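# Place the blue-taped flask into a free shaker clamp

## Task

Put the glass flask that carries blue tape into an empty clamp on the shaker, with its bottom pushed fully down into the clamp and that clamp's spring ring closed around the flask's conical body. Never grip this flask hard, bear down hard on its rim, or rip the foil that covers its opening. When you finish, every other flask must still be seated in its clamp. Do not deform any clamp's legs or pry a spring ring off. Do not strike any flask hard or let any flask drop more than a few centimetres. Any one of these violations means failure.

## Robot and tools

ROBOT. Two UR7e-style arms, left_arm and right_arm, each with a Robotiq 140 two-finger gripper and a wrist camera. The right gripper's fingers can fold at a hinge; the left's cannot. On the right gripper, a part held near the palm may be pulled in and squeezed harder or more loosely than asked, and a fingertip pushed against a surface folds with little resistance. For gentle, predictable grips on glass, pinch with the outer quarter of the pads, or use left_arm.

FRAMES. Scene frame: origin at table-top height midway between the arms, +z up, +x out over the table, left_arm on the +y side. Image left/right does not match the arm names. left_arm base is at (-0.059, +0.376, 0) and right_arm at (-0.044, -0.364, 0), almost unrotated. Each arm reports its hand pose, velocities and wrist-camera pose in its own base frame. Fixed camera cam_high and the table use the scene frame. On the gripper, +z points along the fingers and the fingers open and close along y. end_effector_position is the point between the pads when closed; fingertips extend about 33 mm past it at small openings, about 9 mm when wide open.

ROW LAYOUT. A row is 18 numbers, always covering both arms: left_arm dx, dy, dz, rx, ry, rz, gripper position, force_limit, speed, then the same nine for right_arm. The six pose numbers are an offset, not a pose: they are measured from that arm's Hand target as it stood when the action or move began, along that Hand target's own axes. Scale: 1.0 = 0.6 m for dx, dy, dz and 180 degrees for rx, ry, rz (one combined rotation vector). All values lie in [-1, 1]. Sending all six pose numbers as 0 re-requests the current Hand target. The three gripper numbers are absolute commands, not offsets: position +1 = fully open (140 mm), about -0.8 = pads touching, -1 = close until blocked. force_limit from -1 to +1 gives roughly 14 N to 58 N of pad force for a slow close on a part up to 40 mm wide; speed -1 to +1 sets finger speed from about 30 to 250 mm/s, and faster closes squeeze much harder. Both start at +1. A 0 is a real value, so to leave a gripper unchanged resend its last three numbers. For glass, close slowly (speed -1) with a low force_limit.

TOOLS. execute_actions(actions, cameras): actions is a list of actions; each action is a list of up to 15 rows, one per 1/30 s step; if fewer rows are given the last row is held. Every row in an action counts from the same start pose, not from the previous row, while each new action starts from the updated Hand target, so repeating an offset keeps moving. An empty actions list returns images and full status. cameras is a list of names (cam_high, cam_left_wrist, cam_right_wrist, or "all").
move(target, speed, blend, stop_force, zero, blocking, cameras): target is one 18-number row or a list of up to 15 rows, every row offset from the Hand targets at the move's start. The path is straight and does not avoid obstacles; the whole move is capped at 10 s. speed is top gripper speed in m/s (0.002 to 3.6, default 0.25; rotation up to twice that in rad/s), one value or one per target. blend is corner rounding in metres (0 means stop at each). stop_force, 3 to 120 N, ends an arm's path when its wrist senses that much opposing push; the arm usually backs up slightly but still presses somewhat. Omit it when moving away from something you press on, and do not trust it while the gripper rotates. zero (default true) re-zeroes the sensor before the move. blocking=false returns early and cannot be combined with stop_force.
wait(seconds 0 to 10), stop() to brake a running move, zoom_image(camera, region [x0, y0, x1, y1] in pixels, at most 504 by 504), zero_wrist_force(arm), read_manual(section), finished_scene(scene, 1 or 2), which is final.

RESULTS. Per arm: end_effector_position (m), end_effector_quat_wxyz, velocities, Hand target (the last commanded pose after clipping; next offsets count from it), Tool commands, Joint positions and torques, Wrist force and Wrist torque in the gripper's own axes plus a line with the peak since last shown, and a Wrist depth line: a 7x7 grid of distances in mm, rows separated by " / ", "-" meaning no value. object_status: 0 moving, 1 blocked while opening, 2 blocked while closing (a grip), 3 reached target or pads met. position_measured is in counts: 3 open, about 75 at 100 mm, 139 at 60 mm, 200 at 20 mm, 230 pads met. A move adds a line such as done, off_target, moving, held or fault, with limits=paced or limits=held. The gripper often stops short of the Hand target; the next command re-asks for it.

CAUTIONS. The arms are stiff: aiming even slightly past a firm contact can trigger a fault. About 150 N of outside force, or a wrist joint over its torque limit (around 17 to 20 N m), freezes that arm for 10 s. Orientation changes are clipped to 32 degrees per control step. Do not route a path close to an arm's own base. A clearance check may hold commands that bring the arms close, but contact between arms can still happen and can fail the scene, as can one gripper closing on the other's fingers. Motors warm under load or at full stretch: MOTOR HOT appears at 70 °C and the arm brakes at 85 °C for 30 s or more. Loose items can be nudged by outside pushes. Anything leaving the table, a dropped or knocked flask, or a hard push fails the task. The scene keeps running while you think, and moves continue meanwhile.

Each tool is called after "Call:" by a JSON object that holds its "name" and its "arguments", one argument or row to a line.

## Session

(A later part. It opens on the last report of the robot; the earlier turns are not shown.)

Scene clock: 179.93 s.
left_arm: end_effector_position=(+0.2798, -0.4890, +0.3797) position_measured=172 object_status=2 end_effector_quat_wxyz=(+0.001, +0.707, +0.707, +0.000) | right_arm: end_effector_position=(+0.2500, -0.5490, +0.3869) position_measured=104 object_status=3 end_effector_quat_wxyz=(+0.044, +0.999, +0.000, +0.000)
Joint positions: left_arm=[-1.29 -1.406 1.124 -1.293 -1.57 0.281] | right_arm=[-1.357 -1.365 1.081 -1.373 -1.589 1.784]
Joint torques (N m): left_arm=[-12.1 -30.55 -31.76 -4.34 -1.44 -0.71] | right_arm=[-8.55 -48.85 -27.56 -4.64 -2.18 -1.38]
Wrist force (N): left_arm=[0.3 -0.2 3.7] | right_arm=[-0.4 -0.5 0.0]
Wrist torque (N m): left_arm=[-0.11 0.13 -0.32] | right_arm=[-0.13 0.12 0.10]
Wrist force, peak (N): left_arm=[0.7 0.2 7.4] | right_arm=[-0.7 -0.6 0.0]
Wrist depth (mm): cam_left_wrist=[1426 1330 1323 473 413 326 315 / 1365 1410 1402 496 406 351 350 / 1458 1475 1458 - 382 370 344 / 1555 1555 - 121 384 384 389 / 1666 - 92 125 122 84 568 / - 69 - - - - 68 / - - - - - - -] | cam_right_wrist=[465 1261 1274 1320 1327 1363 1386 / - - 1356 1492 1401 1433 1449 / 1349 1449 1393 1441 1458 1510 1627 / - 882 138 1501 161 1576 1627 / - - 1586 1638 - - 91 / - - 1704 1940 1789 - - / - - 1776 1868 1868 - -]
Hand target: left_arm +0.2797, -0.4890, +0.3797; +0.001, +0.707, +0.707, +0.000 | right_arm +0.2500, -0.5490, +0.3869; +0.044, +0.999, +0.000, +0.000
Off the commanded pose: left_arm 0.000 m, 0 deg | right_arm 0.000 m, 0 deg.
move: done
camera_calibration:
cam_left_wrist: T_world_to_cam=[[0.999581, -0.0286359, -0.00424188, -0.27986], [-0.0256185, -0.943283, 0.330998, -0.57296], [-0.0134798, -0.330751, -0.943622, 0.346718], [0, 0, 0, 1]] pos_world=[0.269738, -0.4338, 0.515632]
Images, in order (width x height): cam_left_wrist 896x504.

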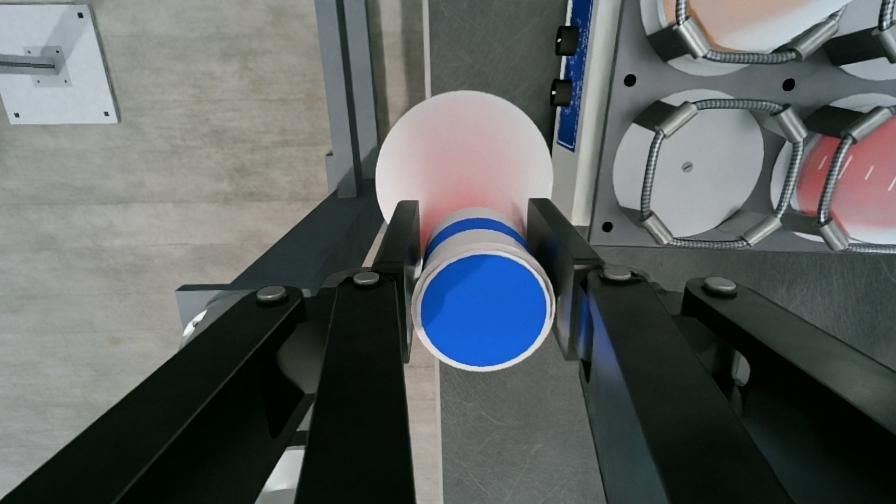

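Call:
{"name": "move", "arguments": {
  "target": [-0.005,0.14,-0.018,0,0,0,-1,-0.02,-1,0,0,0,0,0,0,0.2,-0.5,-1],
  "speed": 0.15,
  "cameras": ["cam_left_wrist"]
}}

Call:
{"name": "zoom_image", "arguments": {
  "camera": "cam_left_wrist",
  "region": [350, 0, 750, 300]
}}

Scene clock: 187.37 s.
left_arm: end_effector_position=(+0.3637, -0.4920, +0.3905) position_measured=172 object_status=2 end_effector_quat_wxyz=(+0.001, +0.707, +0.707, +0.000) | right_arm: end_effector_position=(+0.2500, -0.5490, +0.3869) position_measured=104 object_status=3 end_effector_quat_wxyz=(+0.044, +0.999, +0.000, +0.000)
Joint positions: left_arm=[-1.154 -1.265 0.918 -1.226 -1.57 0.417] | right_arm=[-1.357 -1.365 1.081 -1.373 -1.589 1.784]
Joint torques (N m): left_arm=[-3 -47.68 -31.01 -4.64 -0.85 1.19] | right_arm=[-8.85 -48.13 -27.05 -4.36 -2.18 -1.26]
Wrist force (N): left_arm=[0.2 -0.3 3.5] | right_arm=[-0.3 -0.4 0.1]
Wrist torque (N m): left_arm=[-0.12 0.14 -0.31] | right_arm=[-0.12 0.12 0.09]
Wrist force, peak (N): left_arm=[-0.4 -4.5 3.9] | right_arm=[-0.4 -0.8 -0.1]
Wrist depth (mm): cam_left_wrist=[1330 1351 1183 479 343 345 346 / 1410 1402 1358 493 354 358 358 / 1442 1510 1418 - 384 365 362 / 1594 1518 926 121 122 400 365 / 1635 - 92 125 123 84 1677 / - 69 - 631 - - 68 / - - - - - - -] | cam_right_wrist=[- - 1280 1287 1320 1378 1371 / 461 1393 1334 1386 1386 1433 1466 / 1393 - 1417 1425 1458 1659 1538 / 748 864 157 1519 162 1576 1648 / - 89 1566 1627 1739 - 91 / - - 1739 1764 1776 - - / - - 1814 1868 1868 - -]
Hand target: left_arm +0.3637, -0.4921, +0.3906; +0.001, +0.707, +0.707, +0.000 | right_arm +0.2500, -0.5490, +0.3869; +0.044, +0.999, +0.000, +0.000
Off the commanded pose: left_arm 0.000 m, 0 deg | right_arm 0.000 m, 0 deg.
move: done
camera_calibration:
cam_left_wrist: T_world_to_cam=[[0.99958, -0.0286688, -0.00433892, -0.363731], [-0.0256187, -0.943314, 0.330912, -0.577278], [-0.0135798, -0.330662, -0.943652, 0.357105], [0, 0, 0, 1]] pos_world=[0.353639, -0.436901, 0.526433]
Images, in order (width x height): cam_left_wrist 896x504.

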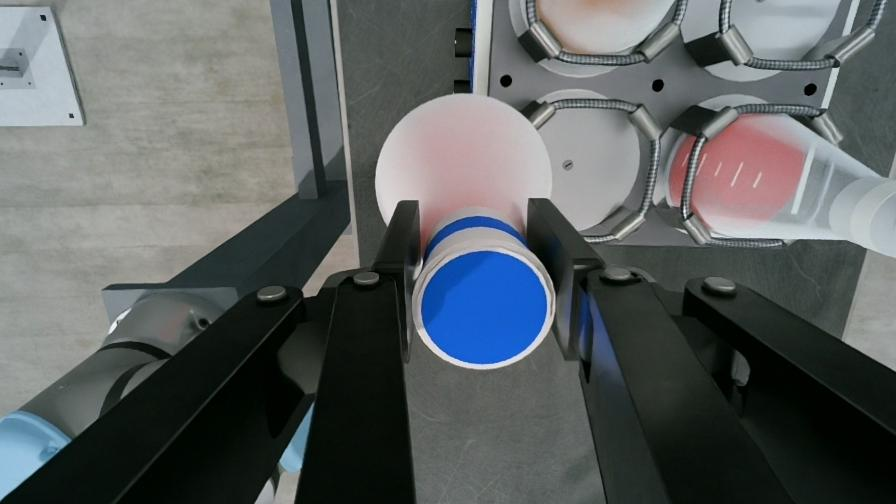

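Scaled by 1.260 from the camera's 896x504 image, which has a finer 1280x720 frame.

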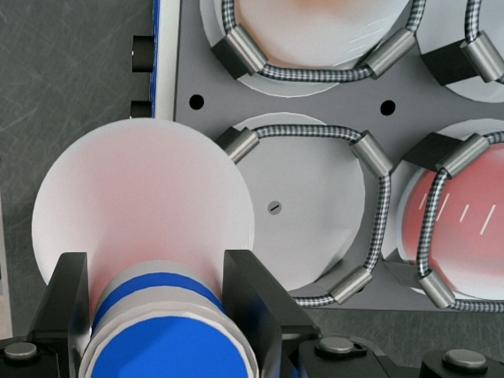

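Call:
{"name": "move", "arguments": {
  "target": [
    [0,0.1538,0,0,0,0,-1,-0.02,-1,0,0,0,0,0,0,0.2,-0.5,-1],
    [0,0.1538,0.031,0,0,0,-1,-0.02,-1,0,0,0,0,0,0,0.2,-0.5,-1]
  ],
  "speed": 0.12,
  "cameras": ["cam_left_wrist"]
}}

Call:
{"name": "zoom_image", "arguments": {
  "camera": "cam_left_wrist",
  "region": [340, 50, 590, 220]
}}

Scene clock: 191.70 s.
left_arm: end_effector_position=(+0.4560, -0.4921, +0.3723) position_measured=172 object_status=2 end_effector_quat_wxyz=(+0.002, +0.707, +0.707, +0.000) | right_arm: end_effector_position=(+0.2500, -0.5490, +0.3869) position_measured=104 object_status=3 end_effector_quat_wxyz=(+0.044, +0.999, +0.000, +0.000)
Joint positions: left_arm=[-1.024 -1.105 0.738 -1.207 -1.571 0.548] | right_arm=[-1.357 -1.365 1.081 -1.373 -1.589 1.784]
Joint torques (N m): left_arm=[-11.6 -33.41 -19.08 -3 1.25 1.02] | right_arm=[-8.64 -48.13 -26.99 -4.08 -2.21 -1.14]
Wrist force (N): left_arm=[0.2 -0.3 3.4] | right_arm=[-0.4 -0.5 0.1]
Wrist torque (N m): left_arm=[-0.13 0.15 -0.34] | right_arm=[-0.14 0.13 0.10]
Wrist force, peak (N): left_arm=[0.3 -0.1 5.8] | right_arm=[-0.6 -0.7 0.0]
Wrist depth (mm): cam_left_wrist=[1323 1309 449 330 328 325 467 / 1395 1410 491 299 341 343 492 / 1546 1466 524 - 339 338 1434 / 1501 - 536 121 135 198 1483 / 524 - 92 125 122 84 1614 / - 69 - - - - 68 / - - - 651 - - -] | cam_right_wrist=[- 1341 1267 1327 1327 1300 1327 / - 490 1363 1371 1401 1433 1557 / 1314 - 1425 1433 1475 1501 1547 / - - 157 1510 161 1538 1681 / - - 1596 1638 1638 - 91 / - - 1739 1716 1814 - - / - - 1814 1868 1896 - -]
Hand target: left_arm +0.4560, -0.4922, +0.3722; +0.001, +0.707, +0.707, +0.000 | right_arm +0.2500, -0.5490, +0.3869; +0.044, +0.999, +0.000, +0.000
Off the commanded pose: left_arm 0.000 m, 0 deg | right_arm 0.000 m, 0 deg.
move: done
camera_calibration:
cam_left_wrist: T_world_to_cam=[[0.999576, -0.0288241, -0.00416794, -0.456224], [-0.0258175, -0.943205, 0.331207, -0.568902], [-0.0134779, -0.330958, -0.943549, 0.340956], [0, 0, 0, 1]] pos_world=[0.445939, -0.436899, 0.508232]
Images, in order (width x height): cam_left_wrist 896x504.

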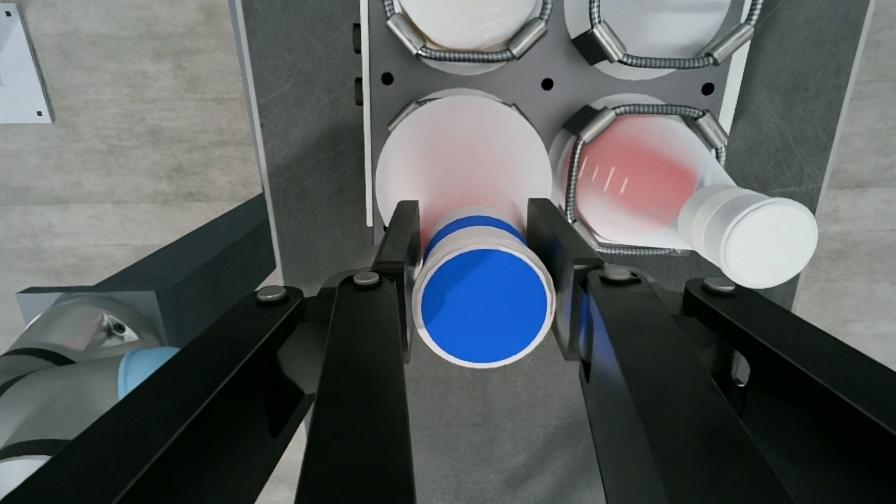

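Scaled by 2.016 from the camera's 896x504 image, which has a finer 1280x720 frame.

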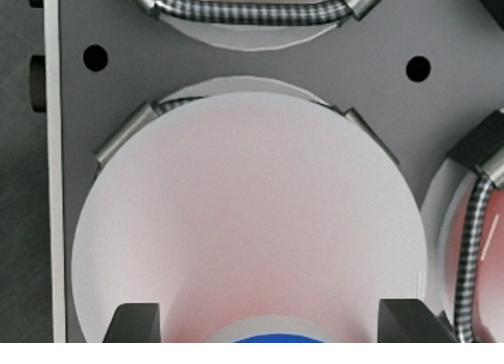

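Call:
{"name": "move", "arguments": {
  "target": [
    [-0.0015,-0.0015,0.005,0,0,0,-1,-0.02,-1,0,0,0,0,0,0,0.2,-0.5,-1],
    [-0.0015,-0.0015,0.055,0,0,0,-1,-0.02,-1,0,0,0,0,0,0,0.2,-0.5,-1]
  ],
  "speed": 0.02,
  "stop_force": 9,
  "cameras": ["cam_left_wrist"]
}}

Call:
{"name": "zoom_image", "arguments": {
  "camera": "cam_left_wrist",
  "region": [340, 50, 590, 220]
}}

Scene clock: 201.40 s.
left_arm: end_effector_position=(+0.4551, -0.4932, +0.3435) position_measured=172 object_status=2 end_effector_quat_wxyz=(+0.002, +0.707, +0.707, +0.000) | right_arm: end_effector_position=(+0.2500, -0.5490, +0.3869) position_measured=104 object_status=3 end_effector_quat_wxyz=(+0.044, +0.999, +0.000, +0.000)
Joint positions: left_arm=[-1.025 -1.134 0.859 -1.299 -1.571 0.546] | right_arm=[-1.357 -1.365 1.081 -1.373 -1.589 1.784]
Joint torques (N m): left_arm=[12.65 -28.06 -16.96 -3.22 0.68 0.96] | right_arm=[-7.82 -48.46 -27.1 -3.96 -2.24 -0.91]
Wrist force (N): left_arm=[-0.8 0.3 -3.4] | right_arm=[-0.3 -0.6 0.1]
Wrist torque (N m): left_arm=[-0.28 0.05 -0.33] | right_arm=[-0.15 0.10 0.10]
Wrist force, peak (N): left_arm=[-2.8 0.6 -9.8] | right_arm=[-0.6 -0.7 0.1]
Wrist depth (mm): cam_left_wrist=[1283 1316 431 264 299 299 445 / 1365 1316 449 313 313 299 465 / 1434 1426 500 - 312 313 487 / 1492 1387 500 121 122 304 165 / 523 - 92 125 122 84 169 / - 69 - 575 - - 68 / - - - - - - -] | cam_right_wrist=[- 1242 1242 1293 1371 1386 1425 / - - 1341 1378 1409 1409 1458 / 1441 1349 1401 1441 1458 1519 1519 / - 1042 157 1538 161 1659 1648 / - - 1606 1659 1606 - 91 / - - 1704 1693 1789 - - / - - 1801 1882 1911 - -]
Hand target: left_arm +0.4551, -0.4932, +0.3435; +0.002, +0.707, +0.707, +0.000 (not the last commanded pose) | right_arm +0.2500, -0.5490, +0.3869; +0.044, +0.999, +0.000, +0.000
Off the commanded pose: left_arm 0.004 m, 0 deg | right_arm 0.000 m, 0 deg.
move: contact (left_arm); path passed 1 of 2 targets
camera_calibration:
cam_left_wrist: T_world_to_cam=[[0.999576, -0.0288239, -0.00417065, -0.455472], [-0.0258177, -0.943236, 0.331118, -0.560301], [-0.013478, -0.33087, -0.94358, 0.313493], [0, 0, 0, 1]] pos_world=[0.445039, -0.4379, 0.479432]
Images, in order (width x height): cam_left_wrist 896x504.

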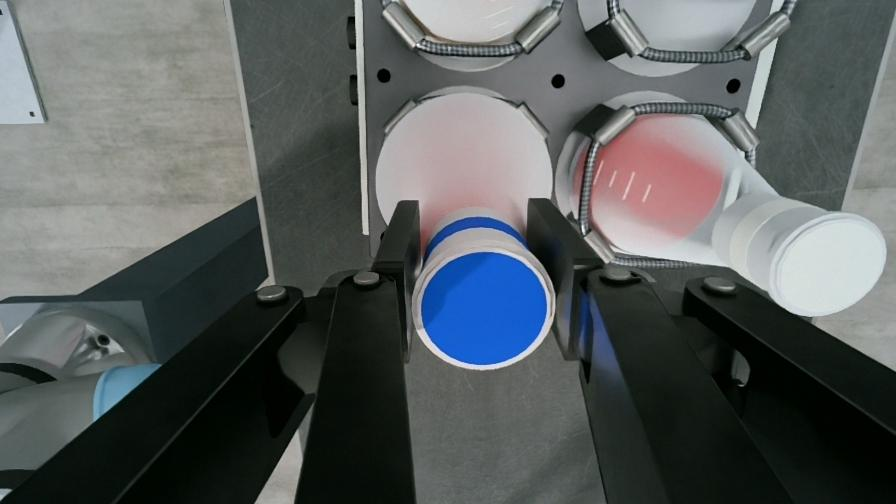

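Scaled by 2.016 from the camera's 896x504 image, which has a finer 1280x720 frame.

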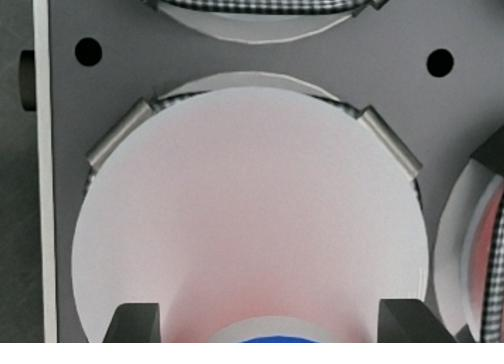

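Call:
{"name": "move", "arguments": {
  "target": [-0.0025,0,0.01,0,0,0,-1,-0.02,-1,0,0,0,0,0,0,0.2,-0.5,-1],
  "speed": 0.012,
  "stop_force": 25,
  "zero": false
}}

Call:
{"name": "move", "arguments": {
  "target": [0,0.0366,0.01,0.0444,0,0,-1,-0.02,-1,0,0,0,0,0,0,0.2,-0.5,-1],
  "speed": 0.02,
  "stop_force": 45,
  "cameras": ["cam_left_wrist"]
}}

Call:
{"name": "zoom_image", "arguments": {
  "camera": "cam_left_wrist",
  "region": [340, 50, 590, 220]
}}

Scene clock: 207.00 s.
left_arm: end_effector_position=(+0.4552, -0.4939, +0.3404) position_measured=172 object_status=2 end_effector_quat_wxyz=(+0.002, +0.707, +0.707, +0.000) | right_arm: end_effector_position=(+0.2500, -0.5490, +0.3869) position_measured=104 object_status=3 end_effector_quat_wxyz=(+0.044, +0.999, +0.000, +0.000)
Joint positions: left_arm=[-1.026 -1.135 0.868 -1.307 -1.571 0.545] | right_arm=[-1.357 -1.365 1.081 -1.373 -1.589 1.784]
Joint torques (N m): left_arm=[14.82 -21.21 -24.07 -0.97 0.44 1.21] | right_arm=[-8.17 -47.91 -28.03 -3.76 -2.15 -0.86]
Wrist force (N): left_arm=[-2.9 0.7 -14.3] | right_arm=[-0.4 -0.7 0.0]
Wrist torque (N m): left_arm=[-0.38 -0.09 -0.34] | right_arm=[-0.18 0.12 0.09]
Wrist force, peak (N): left_arm=[-1.3 -0.7 -24.4] | right_arm=[-0.6 -0.7 0.2]
Wrist depth (mm): cam_left_wrist=[1290 1252 426 303 298 297 431 / 1344 1380 - 311 311 301 446 / 1418 1458 482 - 310 306 1358 / 1492 1402 502 120 147 319 159 / 491 - 92 125 122 84 1555 / - 69 - 568 - - 68 / - - - 608 - - -] | cam_right_wrist=[- 1293 1280 1300 1314 1341 1386 / - - 1371 1363 1466 1458 1449 / 1386 - 1417 1492 1449 1510 1566 / - - 131 1627 161 1557 1670 / - - 112 1648 1648 - 82 / - - 1716 1727 1789 - - / - - 1801 1841 1955 - -]
Hand target: left_arm +0.4553, -0.4939, +0.3404; +0.002, +0.707, +0.707, +0.000 (not the last commanded pose) | right_arm +0.2500, -0.5490, +0.3869; +0.044, +0.999, +0.000, +0.000
Off the commanded pose: left_arm 0.003 m, 0 deg | right_arm 0.000 m, 0 deg.
move: contact (left_arm)

Scene clock: 211.63 s.
left_arm: end_effector_position=(+0.4772, -0.4939, +0.3345) position_measured=172 object_status=2 end_effector_quat_wxyz=(-0.048, +0.706, +0.705, -0.050) | right_arm: end_effector_position=(+0.2500, -0.5490, +0.3869) position_measured=104 object_status=3 end_effector_quat_wxyz=(+0.044, +0.999, +0.000, +0.000)
Joint positions: left_arm=[-0.946 -0.981 0.63 -1.141 -1.684 0.63] | right_arm=[-1.357 -1.365 1.081 -1.373 -1.589 1.784]
Joint torques (N m): left_arm=[-6.43 -47.14 -9.4 -0.87 6.33 -0.84] | right_arm=[-7.94 -47.45 -26.61 -3.47 -2.23 -0.65]
Wrist force (N): left_arm=[-7.5 -8.3 -21.8] | right_arm=[-0.3 -0.6 0.1]
Wrist torque (N m): left_arm=[0.80 -0.17 -0.45] | right_arm=[-0.16 0.12 0.10]
Wrist force, peak (N): left_arm=[-15.4 -18.6 -46.9] | right_arm=[-0.6 -0.7 0.1]
Wrist depth (mm): cam_left_wrist=[1426 1402 448 299 288 275 271 / 1501 1492 - 255 297 277 310 / 1635 1565 528 - 287 284 424 / 1746 1624 - 125 148 280 139 / 531 - 92 126 121 85 142 / - 69 - 593 - - 68 / - - - - - - -] | cam_right_wrist=[- 1162 1255 1307 1327 1363 1356 / 475 1466 1334 1341 1386 1433 1449 / 1334 1274 - 1466 1492 1466 1538 / - 1475 131 1510 161 1596 1670 / - - 1586 1627 1681 - 91 / - - 1693 1751 1764 - - / - - 1776 1854 1911 - -]
Hand target: left_arm +0.4772, -0.4939, +0.3345; -0.048, +0.706, +0.705, -0.050 | right_arm +0.2500, -0.5490, +0.3869; +0.044, +0.999, +0.000, +0.000
Off the commanded pose: left_arm 0.000 m, 0 deg | right_arm 0.000 m, 0 deg.
move: done
camera_calibration:
cam_left_wrist: T_world_to_cam=[[0.989284, -0.0290246, -0.143092, -0.426403], [0.0202621, -0.943267, 0.331415, -0.579574], [-0.144593, -0.330763, -0.932571, 0.363915], [0, 0, 0, 1]] pos_world=[0.486196, -0.4387, 0.470442]
Images, in order (width x height): cam_left_wrist 896x504.

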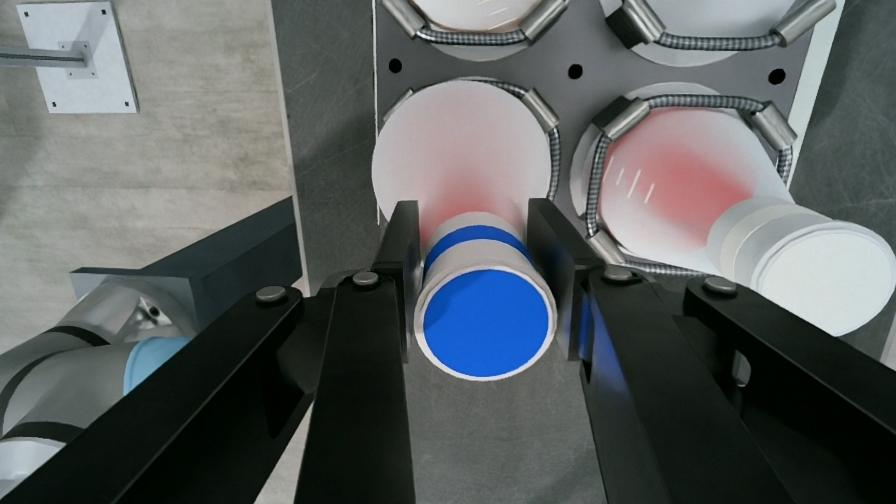

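Scaled by 2.016 from the camera's 896x504 image, which has a finer 1280x720 frame.

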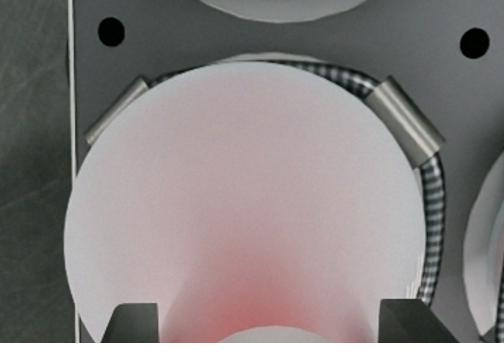

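Call:
{"name": "move", "arguments": {
  "target": [-0.0045,-0.0342,0.0195,-0.0444,0,0,-1,-0.02,-1,0,0,0,0,0,0,0.2,-0.5,-1],
  "speed": 0.02,
  "stop_force": 50,
  "cameras": ["cam_left_wrist"]
}}

Call:
{"name": "zoom_image", "arguments": {
  "camera": "cam_left_wrist",
  "region": [340, 50, 590, 220]
}}

Scene clock: 219.00 s.
left_arm: end_effector_position=(+0.4553, -0.4966, +0.3257) position_measured=172 object_status=2 end_effector_quat_wxyz=(+0.002, +0.707, +0.707, +0.000) | right_arm: end_effector_position=(+0.2500, -0.5490, +0.3869) position_measured=104 object_status=3 end_effector_quat_wxyz=(+0.044, +0.999, +0.000, +0.000)
Joint positions: left_arm=[-1.028 -1.14 0.914 -1.348 -1.571 0.543] | right_arm=[-1.357 -1.365 1.081 -1.373 -1.589 1.784]
Joint torques (N m): left_arm=[14.55 -24.74 -26.15 0.66 -1.33 1.05] | right_arm=[-7.91 -47.63 -26.99 -3.09 -2.1 -0.46]
Wrist force (N): left_arm=[-4.4 1.0 -8.8] | right_arm=[-0.4 -0.4 0.0]
Wrist torque (N m): left_arm=[-0.42 -0.07 -0.18] | right_arm=[-0.12 0.13 0.10]
Wrist force, peak (N): left_arm=[-24.0 9.5 -65.9] | right_arm=[-0.6 -0.7 -0.1]
Wrist depth (mm): cam_left_wrist=[1303 1264 409 294 288 286 417 / 1351 1344 439 - 287 285 438 / 1426 1442 - - 294 295 453 / 1475 876 - 132 149 304 148 / 504 - 92 122 119 81 152 / - 69 - 564 - - 68 / - - - 595 - - -] | cam_right_wrist=[- 1401 1267 1314 1341 1356 1386 / - - 1334 1378 1425 1449 1441 / - 1146 1386 1433 1466 1501 1538 / 671 - 157 1458 162 1617 1648 / - - 1606 1638 1638 - 82 / - - 1617 1704 1764 - - / - - 1828 1882 1911 - -]
Hand target: left_arm +0.4553, -0.4966, +0.3257; +0.002, +0.707, +0.707, +0.000 | right_arm +0.2500, -0.5490, +0.3869; +0.044, +0.999, +0.000, +0.000
Off the commanded pose: left_arm 0.000 m, 0 deg | right_arm 0.000 m, 0 deg.
move: done
camera_calibration:
cam_left_wrist: T_world_to_cam=[[0.999578, -0.0287299, -0.00420461, -0.455791], [-0.0257178, -0.943239, 0.331118, -0.55775], [-0.013479, -0.330871, -0.94358, 0.295542], [0, 0, 0, 1]] pos_world=[0.445238, -0.4414, 0.461632]
Images, in order (width x height): cam_left_wrist 896x504.

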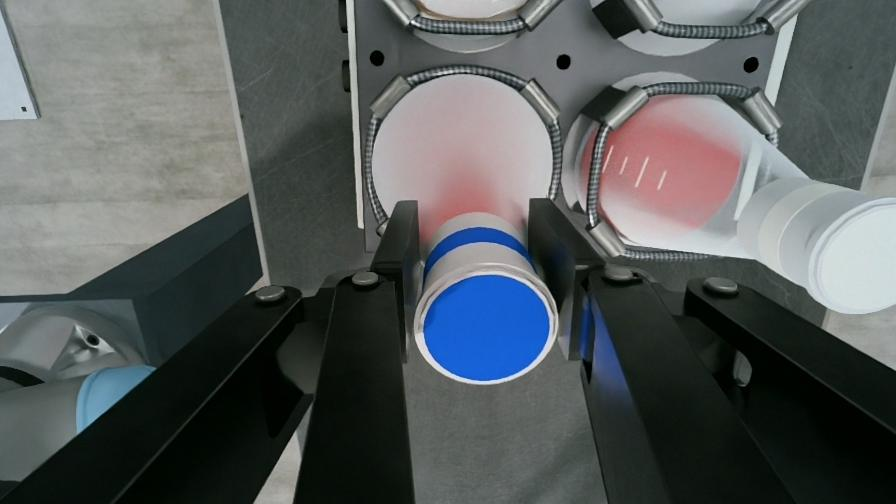

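Scaled by 2.016 from the camera's 896x504 image, which has a finer 1280x720 frame.

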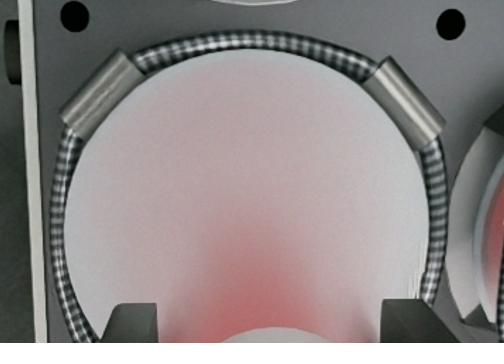

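Call:
{"name": "move", "arguments": {
  "target": [0,0,0.035,0,0,0,-1,-0.02,-1,0,0,0,0,0,0,0.2,-0.5,-1],
  "speed": 0.015,
  "stop_force": 30,
  "zero": false,
  "cameras": ["cam_left_wrist"]
}}

Call:
{"name": "zoom_image", "arguments": {
  "camera": "cam_left_wrist",
  "region": [340, 20, 590, 220]
}}

Scene clock: 223.73 s.
left_arm: end_effector_position=(+0.4553, -0.4967, +0.3047) position_measured=172 object_status=2 end_effector_quat_wxyz=(+0.002, +0.707, +0.707, +0.000) | right_arm: end_effector_position=(+0.2500, -0.5490, +0.3869) position_measured=104 object_status=3 end_effector_quat_wxyz=(+0.044, +0.999, +0.000, +0.000)
Joint positions: left_arm=[-1.028 -1.152 0.986 -1.408 -1.571 0.543] | right_arm=[-1.357 -1.365 1.081 -1.373 -1.589 1.784]
Joint torques (N m): left_arm=[-10.11 -48.99 -32.9 -0.73 1.3 0.77] | right_arm=[-7.67 -47.63 -27.13 -2.94 -2.18 -0.28]
Wrist force (N): left_arm=[0.9 -0.1 3.7] | right_arm=[-0.5 -0.6 0.0]
Wrist torque (N m): left_arm=[-0.09 0.00 -0.16] | right_arm=[-0.16 0.15 0.10]
Wrist force, peak (N): left_arm=[-16.7 6.5 -48.0] | right_arm=[-0.5 -0.8 -0.1]
Wrist depth (mm): cam_left_wrist=[1264 1210 396 270 269 264 394 / 1316 1283 414 277 277 265 417 / 1387 1372 442 - 272 274 436 / 1475 792 458 125 124 285 146 / 574 - 92 123 120 81 128 / - 69 - - - - 68 / - - - 565 - - -] | cam_right_wrist=[- 1274 1274 1356 1320 1356 1386 / 463 - 1341 1363 1409 1425 1466 / 1417 1236 1401 1441 1458 1484 1528 / 693 993 131 1510 161 1547 1659 / - - 1586 1617 1627 - 91 / - - 1693 1727 1739 - - / - - 1776 1882 1986 - -]
Hand target: left_arm +0.4553, -0.4967, +0.3047; +0.002, +0.707, +0.707, +0.000 | right_arm +0.2500, -0.5490, +0.3869; +0.044, +0.999, +0.000, +0.000
Off the commanded pose: left_arm 0.000 m, 0 deg | right_arm 0.000 m, 0 deg.
move: done
camera_calibration:
cam_left_wrist: T_world_to_cam=[[0.999582, -0.0286021, -0.00414186, -0.455852], [-0.0256167, -0.943211, 0.331205, -0.550867], [-0.0133798, -0.330961, -0.94355, 0.275629], [0, 0, 0, 1]] pos_world=[0.445238, -0.4414, 0.440632]
Images, in order (width x height): cam_left_wrist 896x504.

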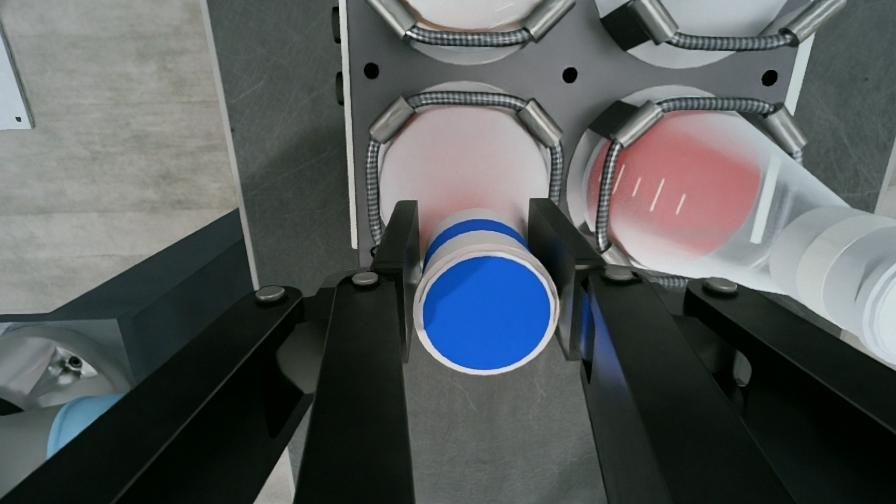

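Scaled by 2.016 from the camera's 896x504 image, which has a finer 1280x720 frame.

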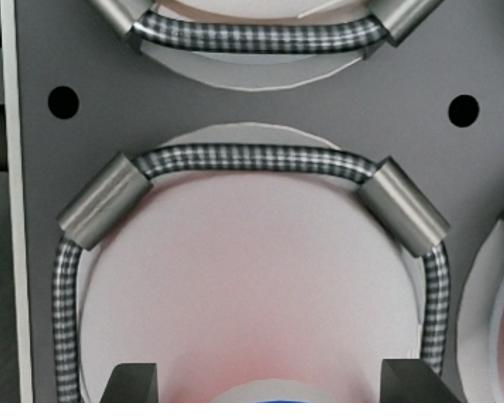

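Through. Final descent to the floor.

Call:
{"name": "move", "arguments": {
  "target": [0,0,0.05,0,0,0,-1,-0.02,-1,0,0,0,0,0,0,0.2,-0.5,-1],
  "speed": 0.015,
  "stop_force": 11,
  "cameras": ["cam_left_wrist"]
}}

Call:
{"name": "zoom_image", "arguments": {
  "camera": "cam_left_wrist",
  "region": [340, 20, 590, 220]
}}

Scene clock: 227.83 s.
left_arm: end_effector_position=(+0.4553, -0.4967, +0.3006) position_measured=172 object_status=2 end_effector_quat_wxyz=(+0.001, +0.707, +0.707, +0.000) | right_arm: end_effector_position=(+0.2500, -0.5490, +0.3869) position_measured=104 object_status=3 end_effector_quat_wxyz=(+0.044, +0.999, +0.000, +0.000)
Joint positions: left_arm=[-1.028 -1.153 0.999 -1.419 -1.571 0.543] | right_arm=[-1.357 -1.365 1.081 -1.373 -1.589 1.784]
Joint torques (N m): left_arm=[-9.83 -22.74 -26.24 -3.72 0.98 0.01] | right_arm=[-7.5 -47.39 -27.21 -2.88 -2.17 -0.2]
Wrist force (N): left_arm=[3.8 -1.8 -10.4] | right_arm=[-0.5 -0.7 0.0]
Wrist torque (N m): left_arm=[-0.04 -0.07 -0.15] | right_arm=[-0.17 0.15 0.10]
Wrist force, peak (N): left_arm=[8.1 -4.5 -25.7] | right_arm=[-0.6 -0.7 0.0]
Wrist depth (mm): cam_left_wrist=[1246 1234 394 267 265 259 388 / 1344 1290 407 272 276 262 411 / 1358 1380 426 267 268 269 428 / 1466 1501 453 120 124 280 141 / 490 - 92 122 120 81 127 / - 69 - - - - 68 / - - - 548 - - -] | cam_right_wrist=[- 1267 1267 1293 1349 1356 1393 / - - 1341 1356 1393 1433 1466 / 1334 - 1327 1449 1449 1510 1547 / 791 - 157 1519 161 1617 1659 / - - 1576 1648 1670 - 91 / - - 1727 1751 1739 - - / - - 1882 1882 1896 - -]
Hand target: left_arm +0.4553, -0.4967, +0.3006; +0.002, +0.707, +0.707, +0.000 (not the last commanded pose) | right_arm +0.2500, -0.5490, +0.3869; +0.044, +0.999, +0.000, +0.000
Off the commanded pose: left_arm 0.026 m, 0 deg | right_arm 0.000 m, 0 deg.
move: contact (left_arm)
camera_calibration:
cam_left_wrist: T_world_to_cam=[[0.999581, -0.0286363, -0.00423844, -0.455844], [-0.0256182, -0.943241, 0.331119, -0.549579], [-0.0134799, -0.330872, -0.943579, 0.271824], [0, 0, 0, 1]] pos_world=[0.445238, -0.4415, 0.436532]
Images, in order (width x height): cam_left_wrist 896x504.

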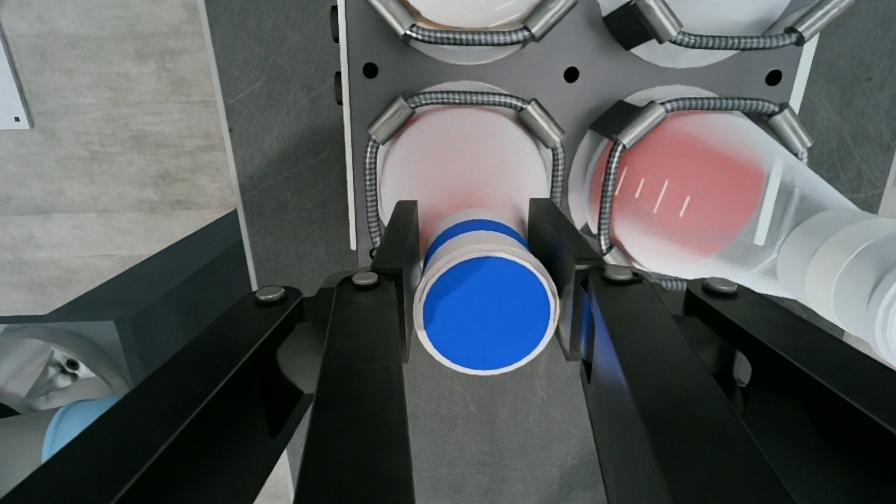

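Scaled by 2.016 from the camera's 896x504 image, which has a finer 1280x720 frame.

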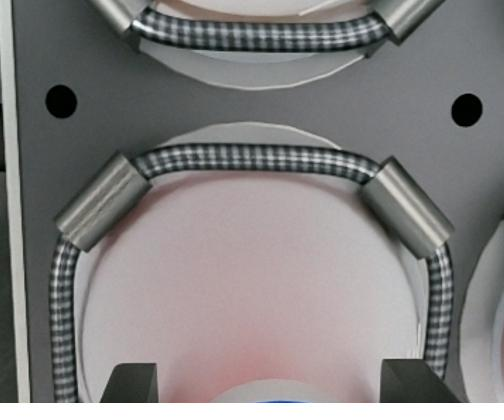

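Call:
{"name": "move", "arguments": {
  "target": [
    [0,0,0,0,0,0,0,-0.5,-0.5,0,0,0,0,0,0,0.2,-0.5,-1],
    [0,0,-0.15,0,0,0,0,-0.5,-0.5,0,0,0,0,0,0,0.2,-0.5,-1]
  ],
  "speed": 0.12,
  "cameras": ["cam_left_wrist"]
}}

Call:
{"name": "zoom_image", "arguments": {
  "camera": "cam_left_wrist",
  "region": [340, 0, 740, 350]
}}

Scene clock: 231.67 s.
left_arm: end_effector_position=(+0.4552, -0.4966, +0.3904) position_measured=129 object_status=3 end_effector_quat_wxyz=(+0.001, +0.707, +0.707, +0.000) | right_arm: end_effector_position=(+0.2500, -0.5490, +0.3869) position_measured=104 object_status=3 end_effector_quat_wxyz=(+0.044, +0.999, +0.000, +0.000)
Joint positions: left_arm=[-1.028 -1.069 0.632 -1.136 -1.571 0.543] | right_arm=[-1.357 -1.365 1.081 -1.373 -1.589 1.784]
Joint torques (N m): left_arm=[9.42 -57.68 -29.76 -2.01 -1.39 0.96] | right_arm=[-7.94 -48.27 -27.29 -2.49 -2.19 -0.07]
Wrist force (N): left_arm=[0.6 0.1 0.4] | right_arm=[-0.4 -0.6 0.1]
Wrist torque (N m): left_arm=[-0.06 0.05 -0.15] | right_arm=[-0.15 0.13 0.10]
Wrist force, peak (N): left_arm=[3.9 -1.7 -10.8] | right_arm=[-0.6 -0.6 0.2]
Wrist depth (mm): cam_left_wrist=[1330 1309 467 353 344 356 491 / 1434 1387 493 347 357 365 514 / 1475 1442 523 205 360 327 1458 / 1527 782 125 401 137 210 1565 / 1604 92 107 562 138 91 80 / - 73 - - - - 69 / - - - - - - 69] | cam_right_wrist=[- - 1293 1293 1242 1371 1378 / - - 1341 1349 1433 1433 1484 / 1349 - 1449 1433 1466 1519 1576 / - 993 157 1538 161 1557 1627 / - - 1557 1627 1670 - 91 / - - 1681 1727 1764 - - / - - 1801 1970 1911 - -]
Hand target: left_arm +0.4552, -0.4965, +0.3906; +0.002, +0.707, +0.707, +0.000 | right_arm +0.2500, -0.5490, +0.3869; +0.044, +0.999, +0.000, +0.000
Off the commanded pose: left_arm 0.000 m, 0 deg | right_arm 0.000 m, 0 deg.
move: done
camera_calibration:
cam_left_wrist: T_world_to_cam=[[0.999577, -0.0287641, -0.00430453, -0.455381], [-0.0257199, -0.943311, 0.330911, -0.579099], [-0.0135789, -0.330661, -0.943652, 0.356766], [0, 0, 0, 1]] pos_world=[0.445139, -0.441401, 0.526333]
Images, in order (width x height): cam_left_wrist 896x504.

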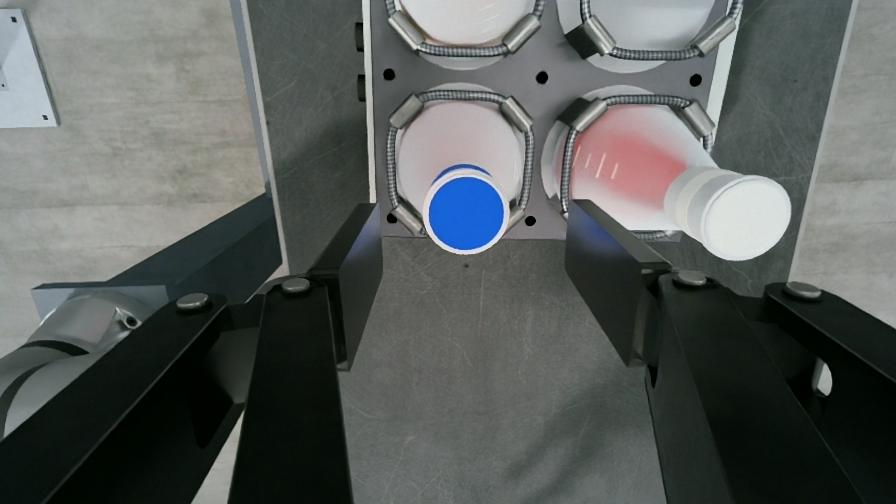

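Scaled by 1.260 from the camera's 896x504 image, which has a finer 1280x720 frame.

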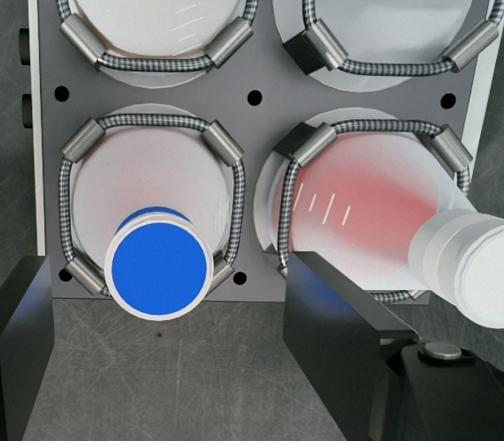

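Call:
{"name": "finished_scene", "arguments": {
  "scene": 2
}}

The scene is finished: the task was done.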